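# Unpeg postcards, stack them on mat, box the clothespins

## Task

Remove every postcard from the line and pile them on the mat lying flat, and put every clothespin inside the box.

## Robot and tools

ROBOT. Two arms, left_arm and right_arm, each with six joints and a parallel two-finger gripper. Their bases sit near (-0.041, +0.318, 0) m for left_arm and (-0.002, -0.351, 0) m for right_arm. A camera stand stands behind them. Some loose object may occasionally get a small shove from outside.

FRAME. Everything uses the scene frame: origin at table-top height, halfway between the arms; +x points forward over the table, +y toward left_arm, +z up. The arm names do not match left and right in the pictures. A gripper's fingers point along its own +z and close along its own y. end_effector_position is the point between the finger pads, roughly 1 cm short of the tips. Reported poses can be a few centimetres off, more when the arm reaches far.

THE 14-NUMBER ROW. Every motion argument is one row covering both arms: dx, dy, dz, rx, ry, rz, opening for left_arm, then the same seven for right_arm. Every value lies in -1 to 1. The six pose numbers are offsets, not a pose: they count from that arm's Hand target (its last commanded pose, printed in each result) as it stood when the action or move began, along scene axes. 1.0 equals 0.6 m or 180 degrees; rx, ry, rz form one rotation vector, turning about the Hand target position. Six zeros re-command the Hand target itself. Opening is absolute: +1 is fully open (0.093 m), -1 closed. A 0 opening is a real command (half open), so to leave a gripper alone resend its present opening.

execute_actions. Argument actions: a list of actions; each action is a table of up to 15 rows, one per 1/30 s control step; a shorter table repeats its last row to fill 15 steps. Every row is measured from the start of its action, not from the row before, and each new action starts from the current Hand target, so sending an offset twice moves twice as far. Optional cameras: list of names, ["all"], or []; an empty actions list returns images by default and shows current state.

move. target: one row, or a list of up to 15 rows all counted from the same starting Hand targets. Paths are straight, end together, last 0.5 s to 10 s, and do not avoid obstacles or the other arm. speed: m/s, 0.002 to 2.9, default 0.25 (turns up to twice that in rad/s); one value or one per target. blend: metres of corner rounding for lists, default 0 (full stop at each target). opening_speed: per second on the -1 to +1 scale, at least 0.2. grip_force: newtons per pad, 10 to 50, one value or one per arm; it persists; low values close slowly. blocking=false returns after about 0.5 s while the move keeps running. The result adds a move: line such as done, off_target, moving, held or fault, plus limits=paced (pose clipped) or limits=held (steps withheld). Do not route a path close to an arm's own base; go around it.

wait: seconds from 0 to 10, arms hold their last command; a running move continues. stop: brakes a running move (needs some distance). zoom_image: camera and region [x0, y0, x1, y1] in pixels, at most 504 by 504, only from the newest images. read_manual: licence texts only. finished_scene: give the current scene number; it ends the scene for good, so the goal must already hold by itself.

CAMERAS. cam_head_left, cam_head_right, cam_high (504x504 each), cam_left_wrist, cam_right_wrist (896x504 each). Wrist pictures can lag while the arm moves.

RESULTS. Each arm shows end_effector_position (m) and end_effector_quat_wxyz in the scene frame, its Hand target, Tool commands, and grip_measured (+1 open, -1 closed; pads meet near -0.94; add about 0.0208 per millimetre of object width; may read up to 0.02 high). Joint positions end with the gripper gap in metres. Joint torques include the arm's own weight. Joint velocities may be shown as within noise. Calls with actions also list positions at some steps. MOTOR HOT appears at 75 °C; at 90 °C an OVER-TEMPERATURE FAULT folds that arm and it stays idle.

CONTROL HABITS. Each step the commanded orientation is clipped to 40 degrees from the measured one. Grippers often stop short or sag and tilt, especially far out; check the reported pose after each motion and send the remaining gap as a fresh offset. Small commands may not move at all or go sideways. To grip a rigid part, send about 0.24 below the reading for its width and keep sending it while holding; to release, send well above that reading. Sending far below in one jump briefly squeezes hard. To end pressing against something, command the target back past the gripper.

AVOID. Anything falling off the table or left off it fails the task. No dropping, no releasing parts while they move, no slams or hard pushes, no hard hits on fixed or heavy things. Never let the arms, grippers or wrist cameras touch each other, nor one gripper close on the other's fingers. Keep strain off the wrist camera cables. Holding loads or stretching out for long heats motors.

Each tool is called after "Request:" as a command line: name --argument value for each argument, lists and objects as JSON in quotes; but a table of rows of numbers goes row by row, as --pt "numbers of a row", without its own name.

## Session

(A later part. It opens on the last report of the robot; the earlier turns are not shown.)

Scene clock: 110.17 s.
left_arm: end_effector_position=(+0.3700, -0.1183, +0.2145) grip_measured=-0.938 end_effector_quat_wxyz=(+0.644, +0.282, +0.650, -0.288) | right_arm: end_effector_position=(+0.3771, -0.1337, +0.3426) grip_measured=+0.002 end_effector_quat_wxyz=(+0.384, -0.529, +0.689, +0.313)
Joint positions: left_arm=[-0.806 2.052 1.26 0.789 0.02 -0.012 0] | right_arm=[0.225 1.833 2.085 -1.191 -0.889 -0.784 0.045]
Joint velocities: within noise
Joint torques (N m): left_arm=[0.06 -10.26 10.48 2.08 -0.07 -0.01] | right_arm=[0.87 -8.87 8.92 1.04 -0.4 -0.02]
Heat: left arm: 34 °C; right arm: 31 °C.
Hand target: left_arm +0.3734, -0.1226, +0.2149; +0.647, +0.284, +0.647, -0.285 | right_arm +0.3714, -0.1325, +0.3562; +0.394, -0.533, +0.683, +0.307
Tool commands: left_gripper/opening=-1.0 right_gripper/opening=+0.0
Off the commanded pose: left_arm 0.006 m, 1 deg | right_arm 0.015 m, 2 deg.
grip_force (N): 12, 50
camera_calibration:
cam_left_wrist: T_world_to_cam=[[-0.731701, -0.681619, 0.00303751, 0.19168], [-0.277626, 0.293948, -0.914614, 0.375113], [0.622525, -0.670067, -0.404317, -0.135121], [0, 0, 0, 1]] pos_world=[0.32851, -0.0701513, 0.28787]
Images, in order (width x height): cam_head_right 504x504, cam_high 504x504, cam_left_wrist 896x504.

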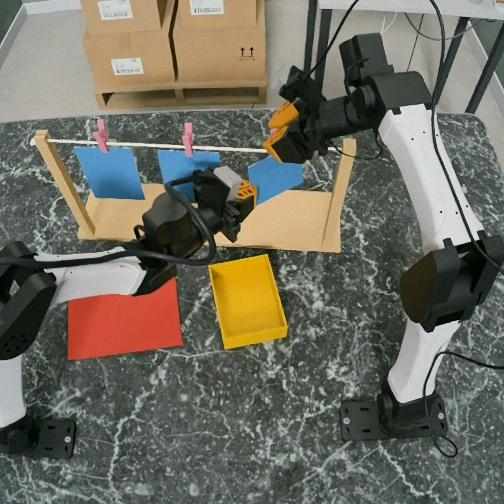

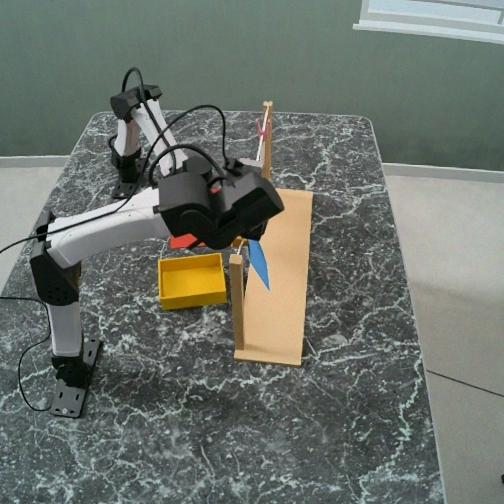

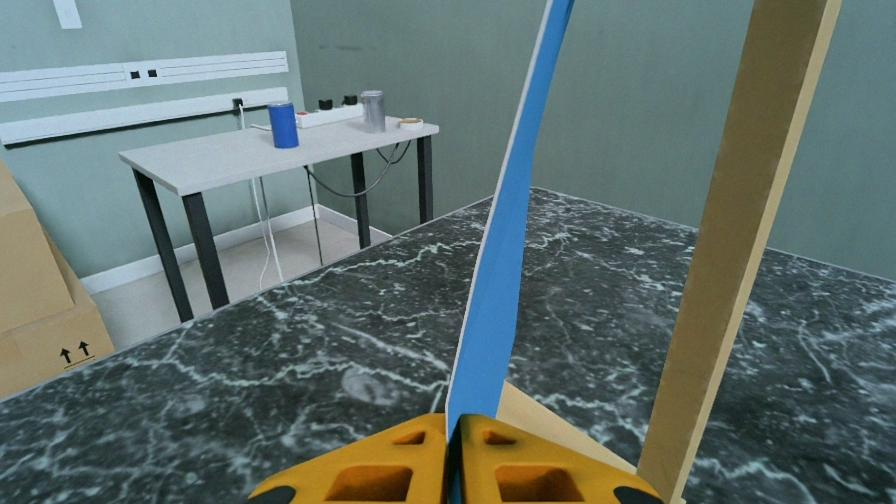

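Request:
zoom_image --camera "cam_left_wrist" --region '[400, 0, 700, 504]'

Request:
execute_actions --actions '[]' --cameras '["cam_right_wrist"]'

Request:
zoom_image --camera "cam_right_wrist" --region '[380, 404, 560, 504]'

Scaled by 1.000.

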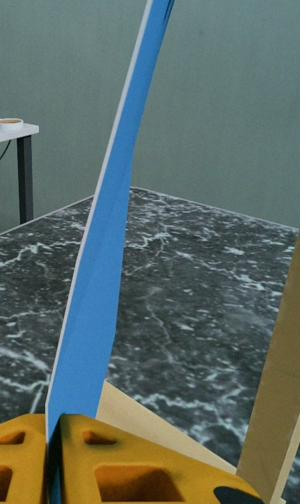

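Scene clock: 113.50 s.
left_arm: end_effector_position=(+0.3700, -0.1183, +0.2145) grip_measured=-0.938 end_effector_quat_wxyz=(+0.644, +0.282, +0.650, -0.288) | right_arm: end_effector_position=(+0.3771, -0.1337, +0.3426) grip_measured=+0.002 end_effector_quat_wxyz=(+0.384, -0.529, +0.689, +0.313)
Joint positions: left_arm=[-0.806 2.052 1.26 0.789 0.02 -0.012 0] | right_arm=[0.225 1.833 2.085 -1.191 -0.889 -0.784 0.045]
Joint velocities: within noise
Joint torques (N m): left_arm=[0.05 -10.26 10.48 2.08 -0.07 -0.01] | right_arm=[0.85 -9.03 8.98 1.04 -0.44 -0.01]
Heat: left arm: 35 °C; right arm: 32 °C.
Hand target: left_arm +0.3734, -0.1226, +0.2149; +0.647, +0.284, +0.647, -0.285 | right_arm +0.3714, -0.1325, +0.3562; +0.394, -0.533, +0.683, +0.307
Tool commands: left_gripper/opening=-1.0 right_gripper/opening=+0.0
Off the commanded pose: left_arm 0.006 m, 1 deg | right_arm 0.015 m, 2 deg.
grip_force (N): 12, 50
camera_calibration:
cam_right_wrist: T_world_to_cam=[[0.960863, -0.276024, -0.0235365, -0.393277], [-0.242246, -0.795977, -0.55474, 0.213841], [0.134387, 0.538731, -0.831691, 0.391562], [0, 0, 0, 1]] pos_world=[0.377066, -0.149287, 0.435028]
Images, in order (width x height): cam_right_wrist 896x504.

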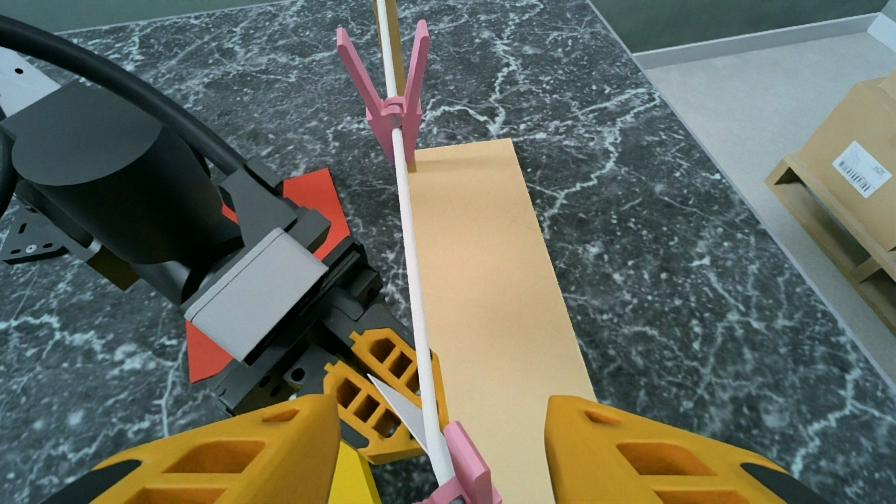

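Scaled by 2.800 from the camera's 896x504 image, which has a finer 1280x720 frame.

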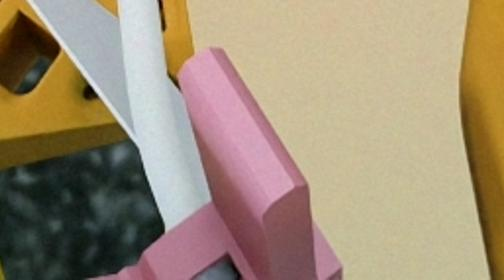

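Request:
move --target '[0, 0, 0, 0, 0, 0, -1, 0, 0, 0, 0, 0, 0, -0.35]' --opening_speed 0.6 --grip_force '[14, 50]' --cameras '["cam_right_wrist"]'

Scene clock: 120.83 s.
left_arm: end_effector_position=(+0.3700, -0.1183, +0.2145) grip_measured=-0.961 end_effector_quat_wxyz=(+0.645, +0.282, +0.650, -0.288) | right_arm: end_effector_position=(+0.3767, -0.1338, +0.3423) grip_measured=-0.345 end_effector_quat_wxyz=(+0.383, -0.528, +0.690, +0.314)
Joint positions: left_arm=[-0.806 2.052 1.26 0.789 0.02 -0.011 0] | right_arm=[0.225 1.833 2.085 -1.194 -0.889 -0.783 0.029]
Joint torques (N m): left_arm=[0.03 -10.26 10.47 2.08 -0.06 -0.03] | right_arm=[0.79 -8.88 8.94 1.05 -0.41 -0.02]
Heat: left arm: 36 °C; right arm: 32 °C.
Hand target: left_arm +0.3734, -0.1226, +0.2149; +0.647, +0.284, +0.647, -0.285 | right_arm +0.3714, -0.1325, +0.3562; +0.394, -0.533, +0.683, +0.307
Off the commanded pose: left_arm 0.006 m, 1 deg | right_arm 0.015 m, 2 deg.
grip_force (N): 14, 50
move: off_target (right_arm)
camera_calibration:
cam_right_wrist: T_world_to_cam=[[0.96061, -0.276598, -0.0268746, -0.391754], [-0.244687, -0.795991, -0.553648, 0.21401], [0.131746, 0.538416, -0.832317, 0.392596], [0, 0, 0, 1]] pos_world=[0.376965, -0.149388, 0.434722]
Images, in order (width x height): cam_right_wrist 896x504.

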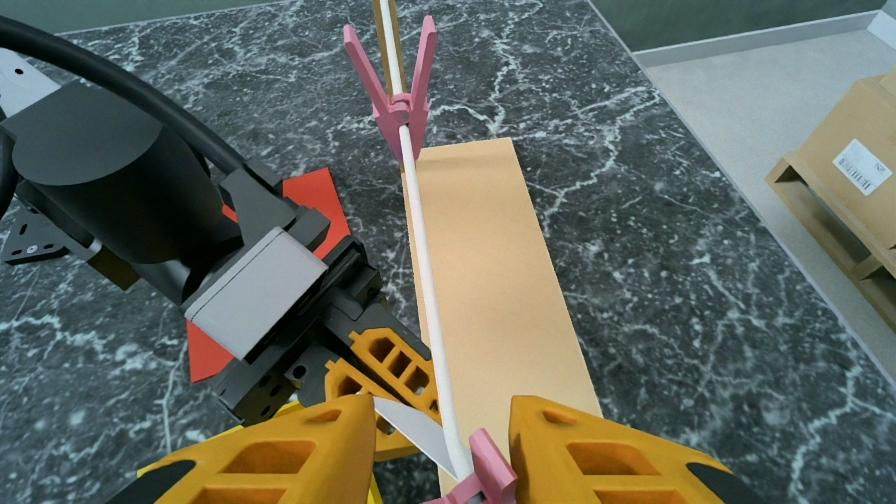

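Request:
move --target '[0, 0, 0, 0, 0, 0, -1, 0, 0, 0, 0, 0, 0, -0.55]' --opening_speed 0.5 --cameras '["cam_right_wrist"]'

Request:
zoom_image --camera "cam_right_wrist" --region '[300, 330, 600, 504]'

Scene clock: 121.63 s.
left_arm: end_effector_position=(+0.3700, -0.1183, +0.2136) grip_measured=-0.973 end_effector_quat_wxyz=(+0.643, +0.283, +0.651, -0.287) | right_arm: end_effector_position=(+0.3766, -0.1338, +0.3443) grip_measured=-0.543 end_effector_quat_wxyz=(+0.385, -0.528, +0.690, +0.314)
Joint positions: left_arm=[-0.806 2.052 1.26 0.785 0.02 -0.01 0] | right_arm=[0.225 1.833 2.092 -1.195 -0.889 -0.781 0.019]
Joint torques (N m): left_arm=[0.05 -10.22 10.44 2.11 -0.07 -0.02] | right_arm=[0.8 -8.83 8.32 1.07 -0.42 -0.05]
Heat: left arm: 36 °C; right arm: 32 °C.
Hand target: left_arm +0.3734, -0.1226, +0.2149; +0.647, +0.284, +0.647, -0.285 | right_arm +0.3714, -0.1325, +0.3561; +0.394, -0.533, +0.683, +0.307
Off the commanded pose: left_arm 0.006 m, 1 deg | right_arm 0.013 m, 2 deg.
grip_force (N): 14, 50
move: off_target (right_arm)
camera_calibration:
cam_right_wrist: T_world_to_cam=[[0.960299, -0.277867, -0.0248009, -0.392423], [-0.244325, -0.794796, -0.555522, 0.21583], [0.13465, 0.539527, -0.831132, 0.392915], [0, 0, 0, 1]] pos_world=[0.37667, -0.14949, 0.43673]
Images, in order (width x height): cam_right_wrist 896x504.

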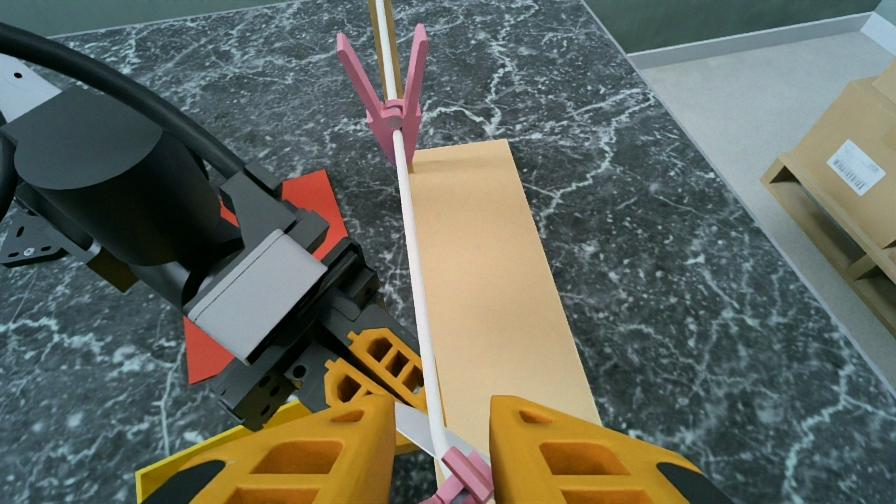

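Scaled by 1.680 from the camera's 896x504 image, which has a finer 1280x720 frame.

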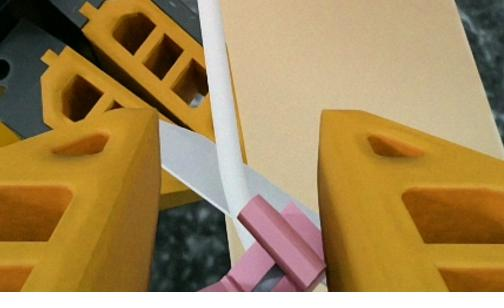

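Request:
move --target '[0, 0, 0, 0, 0, 0, -1, 0, 0, 0, 0, 0, 0, 0.1]' --opening_speed 1.0 --cameras '["cam_right_wrist"]'

Request:
zoom_image --camera "cam_right_wrist" --region '[380, 404, 560, 504]'

Scene clock: 128.97 s.
left_arm: end_effector_position=(+0.3700, -0.1183, +0.2129) grip_measured=-0.974 end_effector_quat_wxyz=(+0.642, +0.283, +0.652, -0.287) | right_arm: end_effector_position=(+0.3767, -0.1338, +0.3443) grip_measured=+0.098 end_effector_quat_wxyz=(+0.385, -0.528, +0.690, +0.313)
Joint positions: left_arm=[-0.806 2.052 1.26 0.782 0.02 -0.01 0] | right_arm=[0.225 1.833 2.092 -1.195 -0.888 -0.781 0.05]
Joint torques (N m): left_arm=[0.02 -10.25 10.45 2.16 -0.08 -0.03] | right_arm=[0.79 -8.95 8.36 1.1 -0.43 -0.06]
Heat: left arm: 37 °C; right arm: 32 °C.
Hand target: left_arm +0.3734, -0.1226, +0.2149; +0.647, +0.284, +0.647, -0.285 | right_arm +0.3714, -0.1325, +0.3561; +0.394, -0.533, +0.683, +0.307
Off the commanded pose: left_arm 0.006 m, 1 deg | right_arm 0.013 m, 2 deg.
grip_force (N): 14, 50
move: off_target (right_arm)
camera_calibration:
cam_right_wrist: T_world_to_cam=[[0.960243, -0.27808, -0.0246116, -0.392517], [-0.244441, -0.794937, -0.555269, 0.215741], [0.134845, 0.539209, -0.831307, 0.39287], [0, 0, 0, 1]] pos_world=[0.376671, -0.14949, 0.436729]
Images, in order (width x height): cam_right_wrist 896x504.

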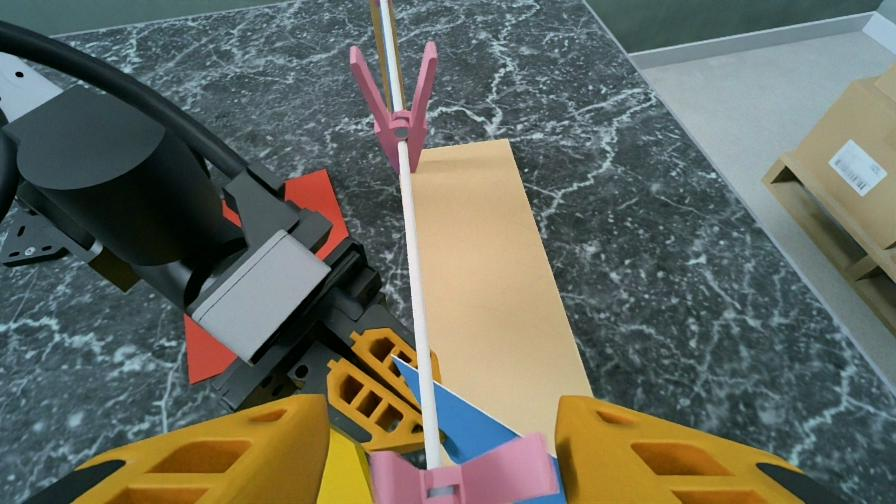

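Scaled by 2.800 from the camera's 896x504 image, which has a finer 1280x720 frame.

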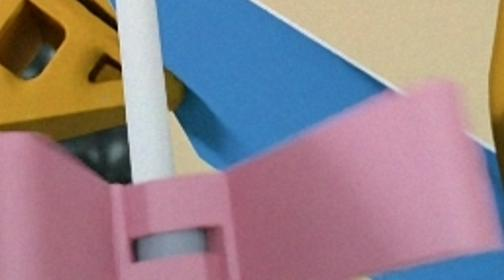

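Request:
zoom_image --camera "cam_right_wrist" --region '[320, 380, 600, 504]'

Request:
execute_actions --actions '[]' --cameras '["cam_head_left", "cam_left_wrist"]'

Request:
zoom_image --camera "cam_head_left" --region '[230, 90, 370, 230]'

Scaled by 1.800 from the camera's 896x504 image, which has a finer 1280x720 frame.

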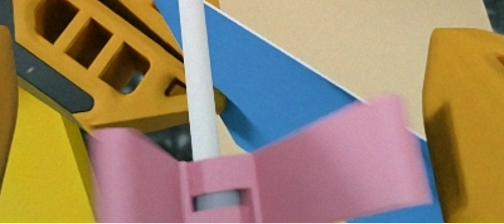

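Scene clock: 130.17 s.
left_arm: end_effector_position=(+0.3700, -0.1183, +0.2129) grip_measured=-0.974 end_effector_quat_wxyz=(+0.642, +0.283, +0.652, -0.287) | right_arm: end_effector_position=(+0.3767, -0.1338, +0.3443) grip_measured=+0.098 end_effector_quat_wxyz=(+0.385, -0.528, +0.690, +0.313)
Joint positions: left_arm=[-0.806 2.052 1.26 0.782 0.02 -0.01 0] | right_arm=[0.225 1.833 2.092 -1.195 -0.888 -0.781 0.05]
Joint velocities: within noise
Joint torques (N m): left_arm=[0.06 -10.25 10.43 2.15 -0.07 -0.02] | right_arm=[0.83 -8.9 8.34 1.05 -0.44 -0.06]
Heat: left arm: 38 °C; right arm: 33 °C.
Hand target: left_arm +0.3734, -0.1226, +0.2149; +0.647, +0.284, +0.647, -0.285 | right_arm +0.3714, -0.1325, +0.3561; +0.394, -0.533, +0.683, +0.307
Tool commands: left_gripper/opening=-1.0 right_gripper/opening=+0.1
Off the commanded pose: left_arm 0.006 m, 1 deg | right_arm 0.013 m, 2 deg.
grip_force (N): 14, 50
camera_calibration:
cam_left_wrist: T_world_to_cam=[[-0.731747, -0.681574, 0.00160293, 0.191986], [-0.280911, 0.299445, -0.911823, 0.374876], [0.620995, -0.667675, -0.41058, -0.133529], [0, 0, 0, 1]] pos_world=[0.328713, -0.0705565, 0.286689]
Images, in order (width x height): cam_head_left 504x504, cam_left_wrist 896x504.

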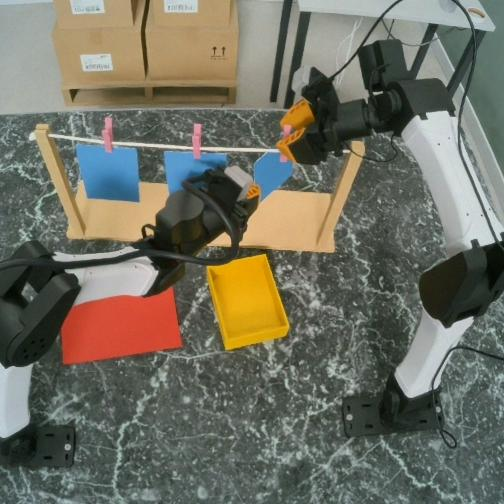

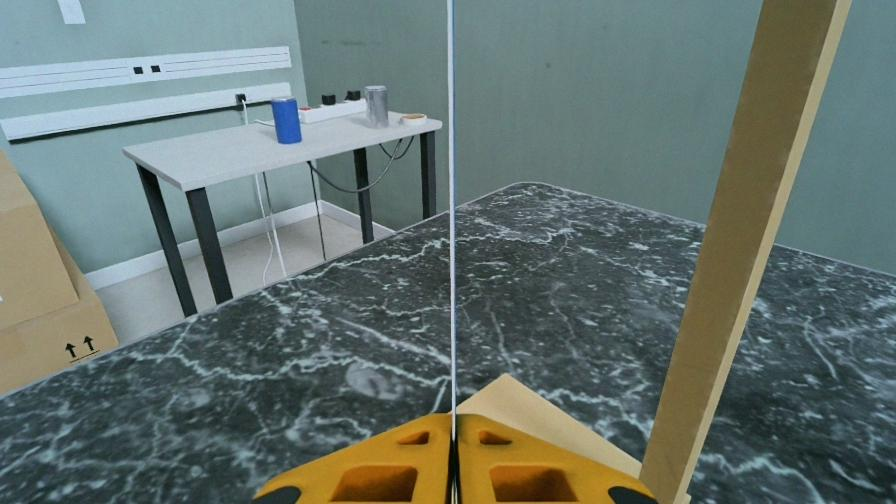

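Scaled by 3.600 from the camera's 504x504 image, which has a finer 720x720 frame.

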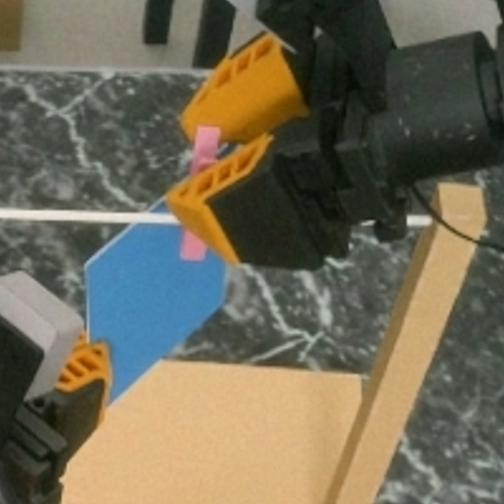

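Request:
move --target '[-0.1473, 0.171, 0, 0, 0, 0, -1, 0, 0, 0, 0, 0, 0, -0.4]' --opening_speed 0.5 --speed '[0.12]' --cameras '["cam_right_wrist", "cam_head_left"]'

Request:
zoom_image --camera "cam_right_wrist" --region '[320, 380, 600, 504]'

Scene clock: 135.77 s.
left_arm: end_effector_position=(+0.2883, -0.0232, +0.2063) grip_measured=-0.974 end_effector_quat_wxyz=(+0.640, +0.281, +0.658, -0.281) | right_arm: end_effector_position=(+0.3767, -0.1338, +0.3443) grip_measured=-0.395 end_effector_quat_wxyz=(+0.385, -0.528, +0.690, +0.313)
Joint positions: left_arm=[-0.793 1.649 0.698 0.927 0.02 -0.01 0] | right_arm=[0.225 1.833 2.092 -1.195 -0.888 -0.781 0.026]
Joint torques (N m): left_arm=[0.76 -9.47 6.15 2.26 0.16 -0.02] | right_arm=[0.92 -8.94 8.43 1.06 -0.42 -0.05]
Heat: left arm: 38 °C; right arm: 33 °C.
Hand target: left_arm +0.2850, -0.0200, +0.2150; +0.648, +0.284, +0.647, -0.285 | right_arm +0.3714, -0.1325, +0.3561; +0.394, -0.533, +0.683, +0.307
Off the commanded pose: left_arm 0.010 m, 2 deg | right_arm 0.013 m, 2 deg.
grip_force (N): 14, 50
move: off_target (right_arm)
camera_calibration:
cam_right_wrist: T_world_to_cam=[[0.960243, -0.27808, -0.0246116, -0.392517], [-0.244441, -0.794937, -0.555269, 0.215741], [0.134845, 0.539209, -0.831307, 0.39287], [0, 0, 0, 1]] pos_world=[0.376671, -0.14949, 0.436729]
Images, in order (width x height): cam_head_left 504x504, cam_right_wrist 896x504.

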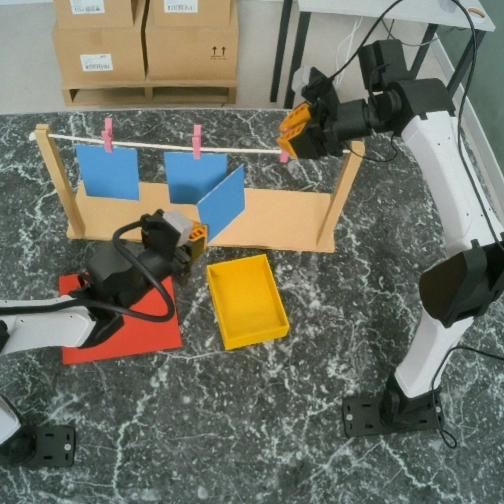

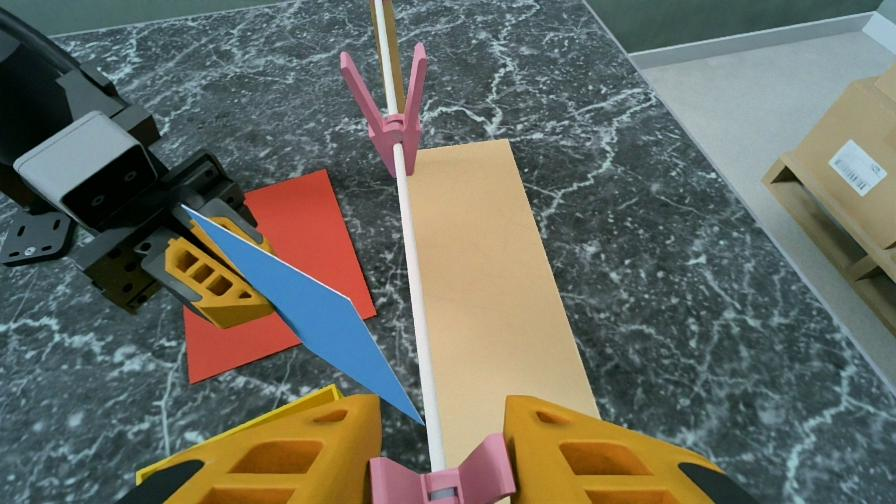

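Scaled by 1.800 from the camera's 896x504 image, which has a finer 1280x720 frame.

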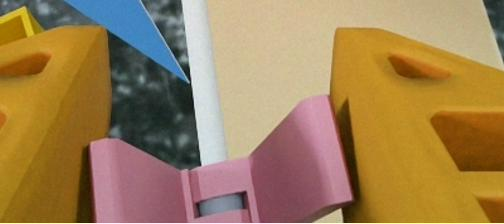

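Request:
move --target '[-0.0833, 0.375, -0.0917, -0.1401, 0.4815, -0.0727, -1, 0, 0, 0, 0, 0, 0, -0.7]' --opening_speed 0.4 --speed '[0.35]' --cameras '["cam_right_wrist", "cam_head_left"]'

Request:
zoom_image --camera "cam_right_wrist" --region '[320, 380, 600, 504]'

Scene clock: 153.23 s.
left_arm: end_effector_position=(+0.2301, +0.2036, +0.1573) grip_measured=-0.978 end_effector_quat_wxyz=(+0.034, -0.063, +0.807, -0.586) | right_arm: end_effector_position=(+0.3767, -0.1338, +0.3443) grip_measured=-0.697 end_effector_quat_wxyz=(+0.385, -0.528, +0.690, +0.313)
Joint positions: left_arm=[0.179 1.601 0.978 -1.067 1.253 0.106 0] | right_arm=[0.225 1.833 2.092 -1.195 -0.888 -0.781 0.012]
Joint velocities: left_arm=[within noise] | right_arm=[-0.012 -0.007 0.007 -0.022 0.11 -0.11 -0.004]
Joint torques (N m): left_arm=[0.47 -5.2 8.68 0.06 0.6 0.11] | right_arm=[0.79 -8.98 8.39 1.06 -0.44 -0.07]
Heat: left arm: 37 °C; right arm: 34 °C.
Hand target: left_arm +0.2350, +0.2050, +0.1599; +0.040, -0.056, +0.807, -0.586 | right_arm +0.3714, -0.1325, +0.3561; +0.394, -0.533, +0.683, +0.307
Off the commanded pose: left_arm 0.006 m, 1 deg | right_arm 0.013 m, 2 deg.
grip_force (N): 14, 50
move: off_target (right_arm)
camera_calibration:
cam_right_wrist: T_world_to_cam=[[0.960243, -0.27808, -0.0246116, -0.392517], [-0.244441, -0.794937, -0.555269, 0.215741], [0.134845, 0.539209, -0.831307, 0.39287], [0, 0, 0, 1]] pos_world=[0.376671, -0.14949, 0.436729]
Images, in order (width x height): cam_head_left 504x504, cam_right_wrist 896x504.

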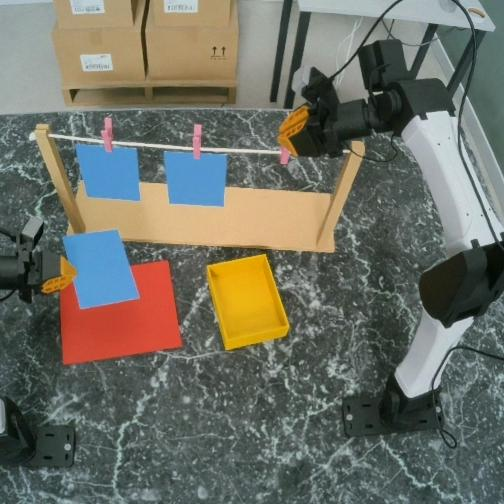

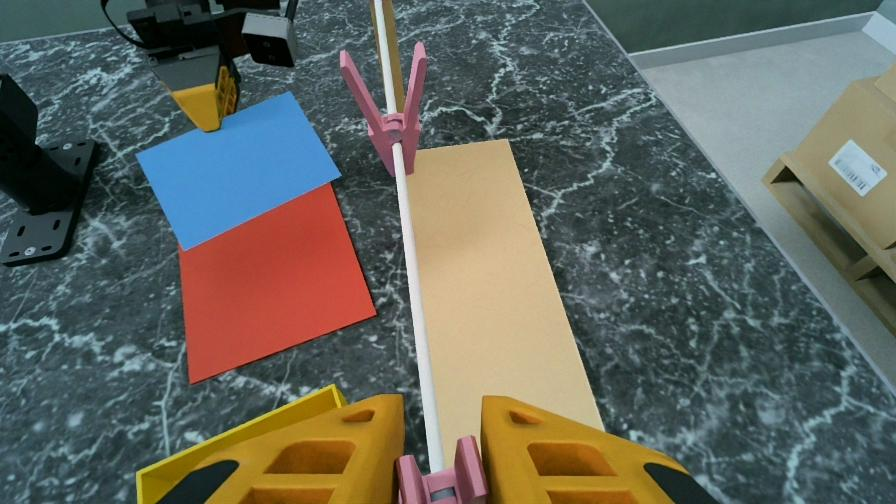

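Scaled by 1.800 from the camera's 896x504 image, which has a finer 1280x720 frame.

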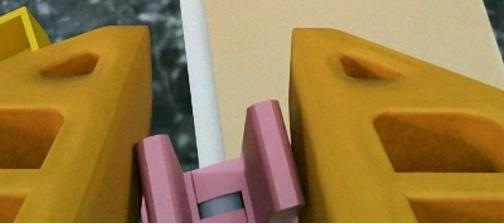

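Request:
move --pt "0 0 -0.05 0 0 0 -1 0 0 0 0 0 0 -0.76" --pt "0 0 -0.15 0 0 0 -1 0 0 0.0833 0.0539 -0.0135 0 -0.76" --opening_speed 0.5 --speed '[0.15, 0.1]' --cameras '["cam_right_wrist", "cam_head_left"]'

Request:
zoom_image --camera "cam_right_wrist" --region '[320, 380, 600, 504]'

Scene clock: 157.60 s.
left_arm: end_effector_position=(+0.2360, +0.2046, +0.0735) grip_measured=-0.978 end_effector_quat_wxyz=(+0.039, -0.056, +0.808, -0.586) | right_arm: end_effector_position=(+0.3783, -0.1290, +0.3790) grip_measured=-0.744 end_effector_quat_wxyz=(+0.420, -0.497, +0.667, +0.364)
Joint positions: left_arm=[0.179 1.809 0.824 -0.706 1.253 0.121 0] | right_arm=[0.207 1.817 2.104 -1.084 -1.008 -0.641 0.009]
Joint torques (N m): left_arm=[0.49 -6.41 4.3 0.28 0.6 -0.02] | right_arm=[-0.51 -10.61 8.66 1.42 -0.62 -0.01]
Heat: left arm: 36 °C; right arm: 34 °C.
Hand target: left_arm +0.2350, +0.2049, +0.0699; +0.040, -0.056, +0.807, -0.586 | right_arm +0.3714, -0.1325, +0.4062; +0.452, -0.504, +0.646, +0.353
Off the commanded pose: left_arm 0.004 m, 0 deg | right_arm 0.028 m, 5 deg.
grip_force (N): 14, 50
move: off_target (right_arm)
camera_calibration:
cam_right_wrist: T_world_to_cam=[[0.959366, -0.273381, -0.0698525, -0.373845], [-0.249353, -0.705553, -0.663339, 0.293653], [0.132059, 0.653803, -0.745052, 0.40212], [0, 0, 0, 1]] pos_world=[0.378774, -0.157921, 0.468277]
Images, in order (width x height): cam_head_left 504x504, cam_right_wrist 896x504.

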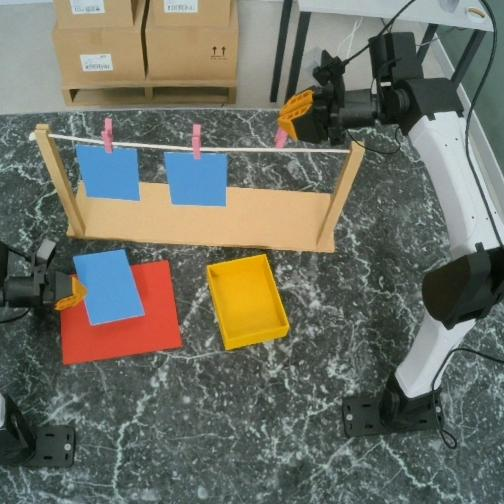

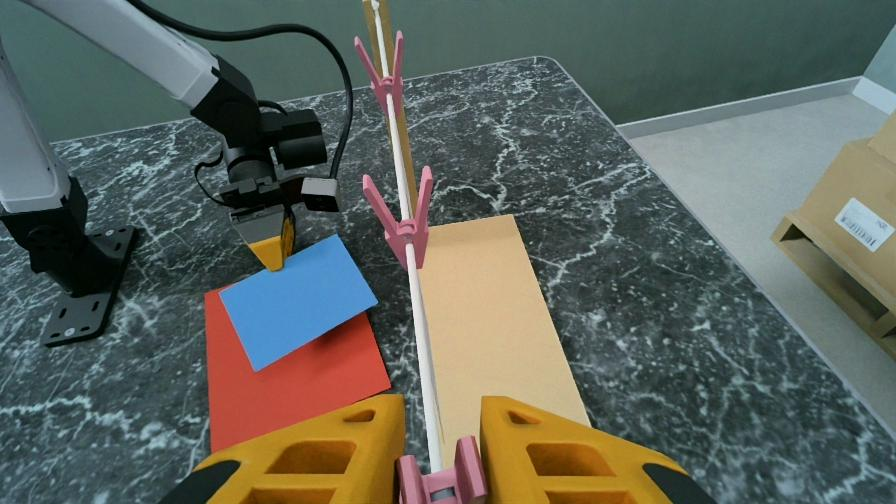

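Scaled by 1.800 from the camera's 896x504 image, which has a finer 1280x720 frame.

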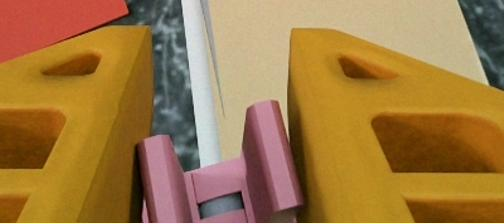

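Request:
zoom_image --camera "cam_head_left" --region '[190, 70, 370, 180]'

Scaled by 2.800 from the camera's 504x504 image, which has a finer 720x720 frame.

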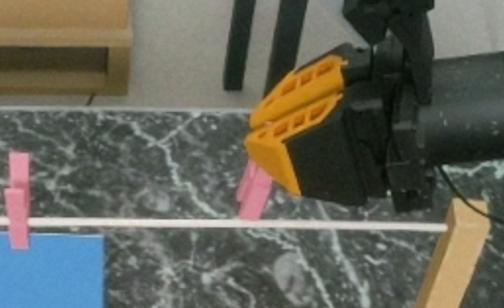

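Request:
move --target '[-0.0417, -0.0167, -0.0583, 0, 0, 0, -1, 0, 0, 0.0417, 0, 0, 0, -0.76]' --speed '[0.08]' --cameras '["cam_head_left", "cam_right_wrist"]'

Request:
zoom_image --camera "cam_head_left" --region '[190, 70, 370, 180]'

Request:
zoom_image --camera "cam_head_left" --region '[30, 230, 210, 380]'

Scene clock: 161.60 s.
left_arm: end_effector_position=(+0.2111, +0.1965, +0.0365) grip_measured=-0.978 end_effector_quat_wxyz=(+0.039, -0.060, +0.808, -0.585) | right_arm: end_effector_position=(+0.3680, -0.1308, +0.4312) grip_measured=-0.745 end_effector_quat_wxyz=(+0.453, -0.505, +0.646, +0.350)
Joint positions: left_arm=[0.163 1.839 0.649 -0.438 1.253 0.053 0] | right_arm=[0.207 1.861 2.363 -1.204 -1.01 -0.627 0.009]
Joint torques (N m): left_arm=[-0.27 -6.2 3.69 0.42 0.62 -0.08] | right_arm=[-0.47 -5.83 8.09 1.23 -0.53 -0.08]
Heat: left arm: 35 °C; right arm: 34 °C.
Hand target: left_arm +0.2100, +0.1949, +0.0349; +0.040, -0.056, +0.807, -0.586 | right_arm +0.3713, -0.1325, +0.4312; +0.452, -0.504, +0.646, +0.353
Off the commanded pose: left_arm 0.003 m, 0 deg | right_arm 0.004 m, 0 deg.
grip_force (N): 14, 50
move: done
camera_calibration:
cam_right_wrist: T_world_to_cam=[[0.961251, -0.275673, 0.000897218, -0.39228], [-0.196879, -0.688775, -0.69773, 0.3221], [0.192963, 0.670517, -0.71636, 0.410928], [0, 0, 0, 1]] pos_world=[0.3612, -0.161821, 0.519463]
Images, in order (width x height): cam_head_left 504x504, cam_right_wrist 896x504.

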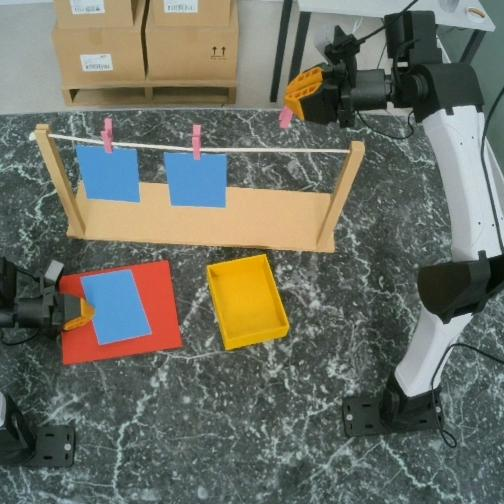

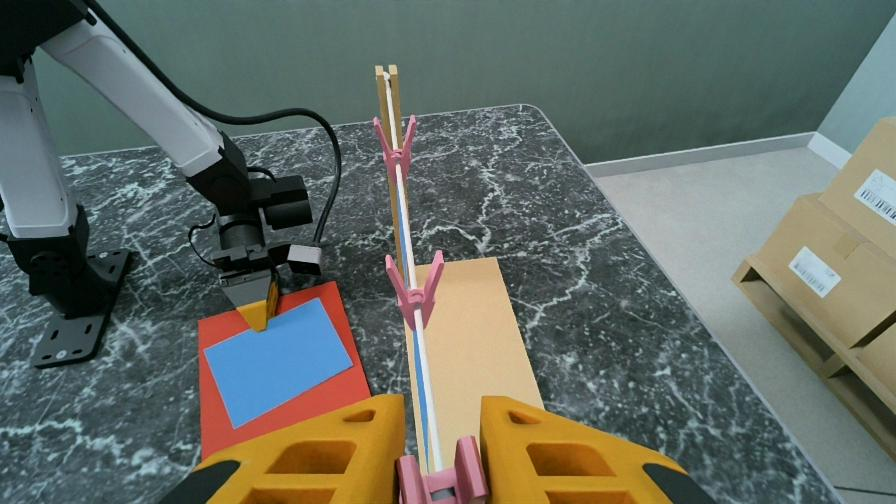

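Scaled by 2.800 from the camera's 504x504 image, which has a finer 720x720 frame.

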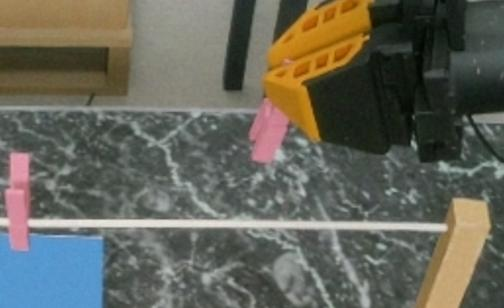

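Scaled by 2.800 from the camera's 504x504 image, which has a finer 720x720 frame.

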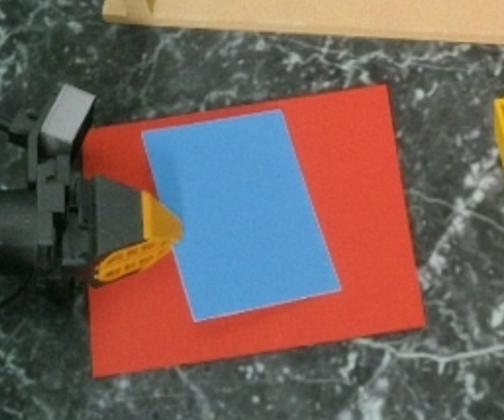

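Request:
move --pt "0 0 0 0.022 0.0031 0 -1 -0.1438 0.0042 -0.0353 -0.0787 0.0279 -0.0608 -0.76" --pt "0 0 0 0.022 0.0031 0 -0.62 -0.1838 0.1225 -0.4687 -0.24957 0.12717 -0.13513 -0.76" --opening_speed 0.4 --speed '[0.25, 0.3]' --cameras '["cam_head_left", "cam_right_wrist"]'

Request:
zoom_image --camera "cam_head_left" --region '[30, 230, 210, 380]'

Scene clock: 174.60 s.
left_arm: end_effector_position=(+0.2109, +0.1955, +0.0347) grip_measured=-0.623 end_effector_quat_wxyz=(+0.029, -0.067, +0.821, -0.566) | right_arm: end_effector_position=(+0.2576, -0.0633, +0.1506) grip_measured=-0.745 end_effector_quat_wxyz=(+0.150, -0.419, +0.893, +0.073)
Joint positions: left_arm=[0.147 1.811 0.649 -0.436 1.204 -0.001 0.015] | right_arm=[0.836 1.707 1.484 -1.015 -0.021 -0.047 0.009]
Joint torques (N m): left_arm=[-0.35 -8.29 3.51 0.45 0.4 -0.1] | right_arm=[0.57 -6.28 7.25 1.07 0.07 0]
Heat: left arm: 34 °C; right arm: 35 °C.
Hand target: left_arm +0.2100, +0.1949, +0.0349; +0.038, -0.058, +0.827, -0.558 | right_arm +0.2611, -0.0591, +0.1498; +0.157, -0.416, +0.893, +0.072
Off the commanded pose: left_arm 0.001 m, 2 deg | right_arm 0.006 m, 1 deg.
grip_force (N): 14, 50
move: done
camera_calibration:
cam_right_wrist: T_world_to_cam=[[0.753906, -0.65673, 0.0182345, -0.240622], [-0.654181, -0.74784, 0.11306, 0.143015], [-0.0606132, -0.097165, -0.993421, 0.244432], [0, 0, 0, 1]] pos_world=[0.28978, -0.0273212, 0.231042]
Images, in order (width x height): cam_head_left 504x504, cam_right_wrist 896x504.

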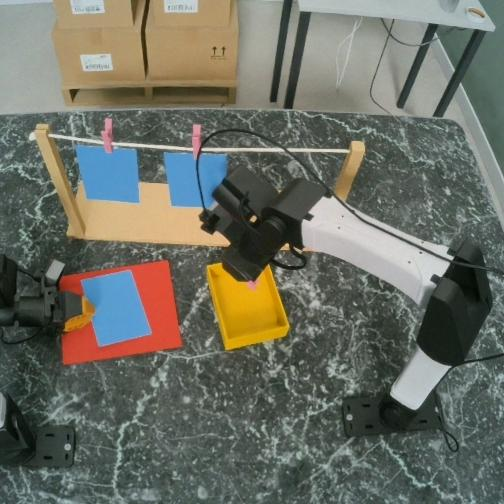

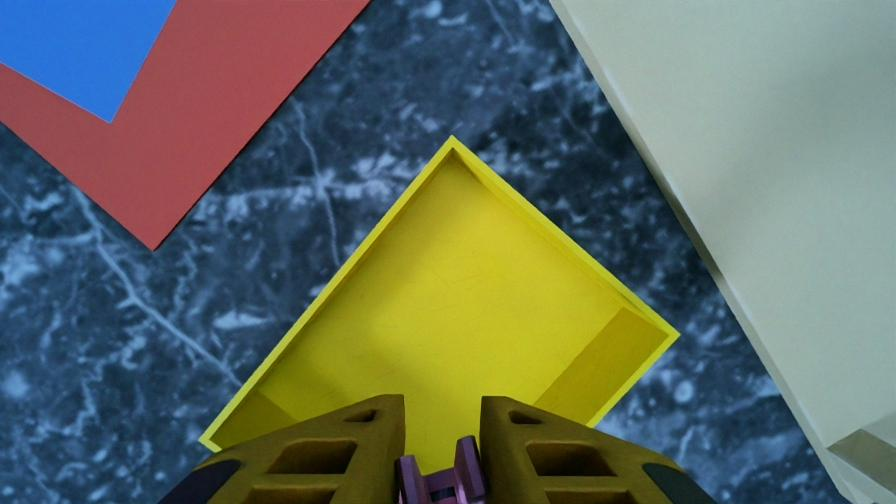

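Scaled by 2.800 from the camera's 504x504 image, which has a finer 720x720 frame.

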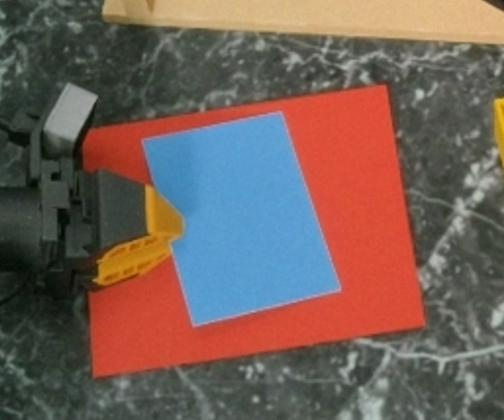

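Request:
move --pt "0.0005 -0.0033 -0.0157 0.143 0.0201 0 -0.62 0 0 -0.1563 0 0 0 -0.76" --pt "-0.0157 0.1122 -0.0157 0.143 0.0201 0 -0.62 0 0 -0.1563 0 0 0 -0.3" --speed '[0.2, 0.12]' --opening_speed 0.6 --cameras '["cam_head_left", "cam_right_wrist"]'

Request:
zoom_image --camera "cam_head_left" --region '[30, 230, 210, 380]'

Scene clock: 180.23 s.
left_arm: end_effector_position=(+0.1953, +0.2586, +0.0254) grip_measured=-0.623 end_effector_quat_wxyz=(+0.019, -0.071, +0.929, -0.363) | right_arm: end_effector_position=(+0.2597, -0.0611, +0.0620) grip_measured=-0.300 end_effector_quat_wxyz=(+0.156, -0.418, +0.892, +0.075)
Joint positions: left_arm=[0.241 1.629 0.731 -0.772 0.739 0.122 0.015] | right_arm=[0.836 1.76 1.185 -0.648 -0.02 -0.047 0.031]
Joint torques (N m): left_arm=[0.64 -4.67 7.62 0.1 0.31 0.09] | right_arm=[0.58 -5.89 6.43 1.1 0.07 -0.02]
Heat: left arm: 33 °C; right arm: 35 °C.
Hand target: left_arm +0.2007, +0.2622, +0.0255; +0.024, -0.065, +0.931, -0.357 | right_arm +0.2611, -0.0591, +0.0561; +0.157, -0.416, +0.893, +0.073
Off the commanded pose: left_arm 0.006 m, 1 deg | right_arm 0.007 m, 0 deg.
grip_force (N): 14, 50
move: done
camera_calibration:
cam_right_wrist: T_world_to_cam=[[0.753432, -0.657256, 0.0188589, -0.239112], [-0.655527, -0.748597, 0.0994333, 0.157136], [-0.0512354, -0.0872787, -0.994865, 0.154977], [0, 0, 0, 1]] pos_world=[0.291101, -0.0259998, 0.143066]
Images, in order (width x height): cam_head_left 504x504, cam_right_wrist 896x504.

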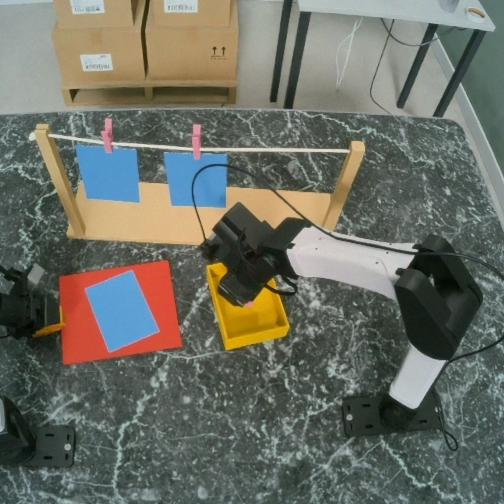

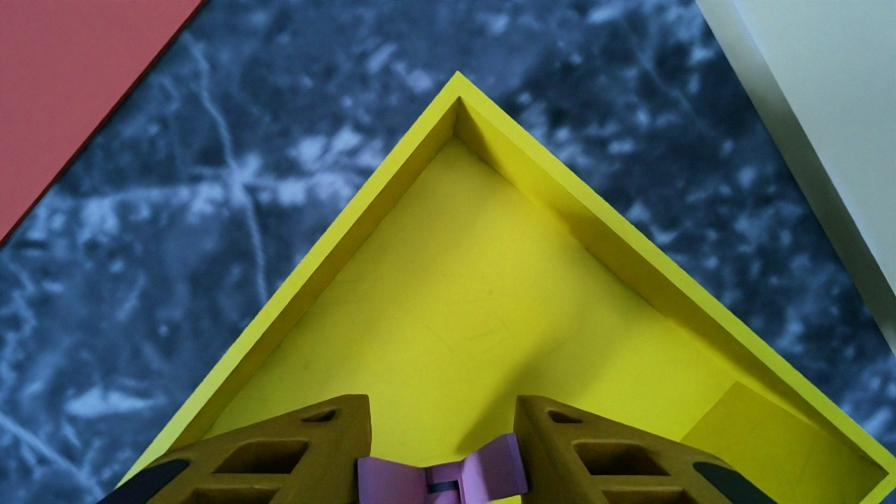

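Scaled by 2.800 from the camera's 504x504 image, which has a finer 720x720 frame.

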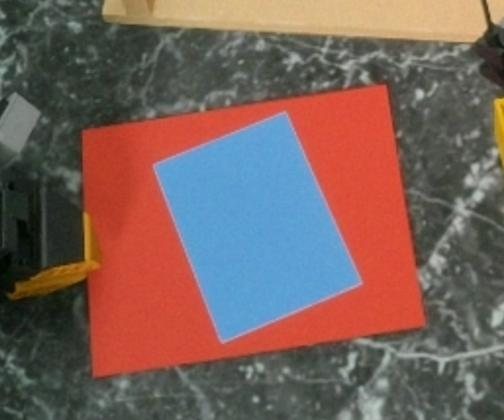

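Request:
move --pt "0 0.0167 0.1667 0 0 0 -0.62 0 0 -0.0167 0 0 0 -0.3" --pt "0 0.0167 0.1667 0 0 0 -0.62 0 0 -0.0167 0 0 0 0.1" --pt "0.1655 -0.2453 0.3158 -0.0267 -0.5025 -0.0959 -0.62 0 0 0.13 0 0 0 0.1" --speed '[0.2, 0.2, 0.4]' --opening_speed 0.8 --cameras '["cam_head_left", "cam_right_wrist"]'

Scene clock: 198.10 s.
left_arm: end_effector_position=(+0.2987, +0.1149, +0.2211) grip_measured=-0.622 end_effector_quat_wxyz=(+0.625, +0.339, +0.618, -0.336) | right_arm: end_effector_position=(+0.2591, -0.0618, +0.1120) grip_measured=+0.098 end_effector_quat_wxyz=(+0.134, -0.419, +0.896, +0.066)
Joint positions: left_arm=[-0.242 1.43 0.523 0.917 0.748 0.002 0.015] | right_arm=[0.836 1.753 1.396 -0.915 -0.02 -0.047 0.05]
Joint torques (N m): left_arm=[-0.28 -4.36 6.2 2.02 -0.24 -0.14] | right_arm=[0.61 -10.45 9.21 0.7 0.05 0.01]
Heat: left arm: 30 °C; right arm: 35 °C.
Hand target: left_arm +0.3000, +0.1151, +0.2149; +0.625, +0.332, +0.624, -0.332 | right_arm +0.2612, -0.0590, +0.1341; +0.157, -0.416, +0.893, +0.073
Off the commanded pose: left_arm 0.006 m, 1 deg | right_arm 0.022 m, 3 deg.
grip_force (N): 14, 50
move: off_target (right_arm)
camera_calibration:
cam_right_wrist: T_world_to_cam=[[0.753932, -0.656711, 0.017829, -0.240089], [-0.651511, -0.743926, 0.148687, 0.145009], [-0.0843811, -0.123716, -0.988724, 0.210234], [0, 0, 0, 1]] pos_world=[0.293226, -0.0237837, 0.190583]
Images, in order (width x height): cam_head_left 504x504, cam_right_wrist 896x504.

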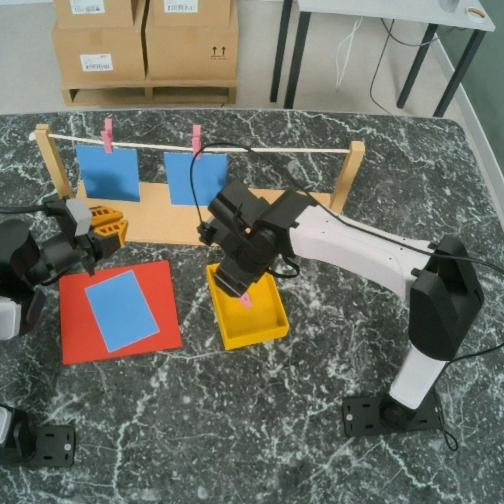

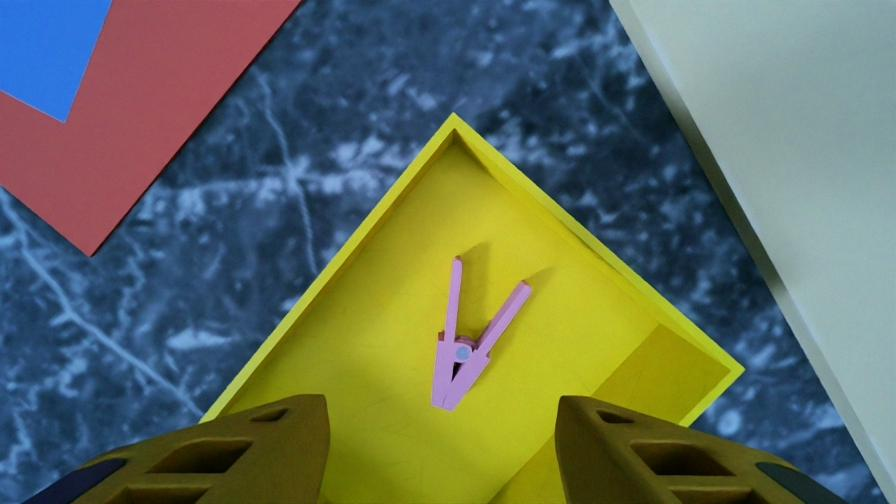

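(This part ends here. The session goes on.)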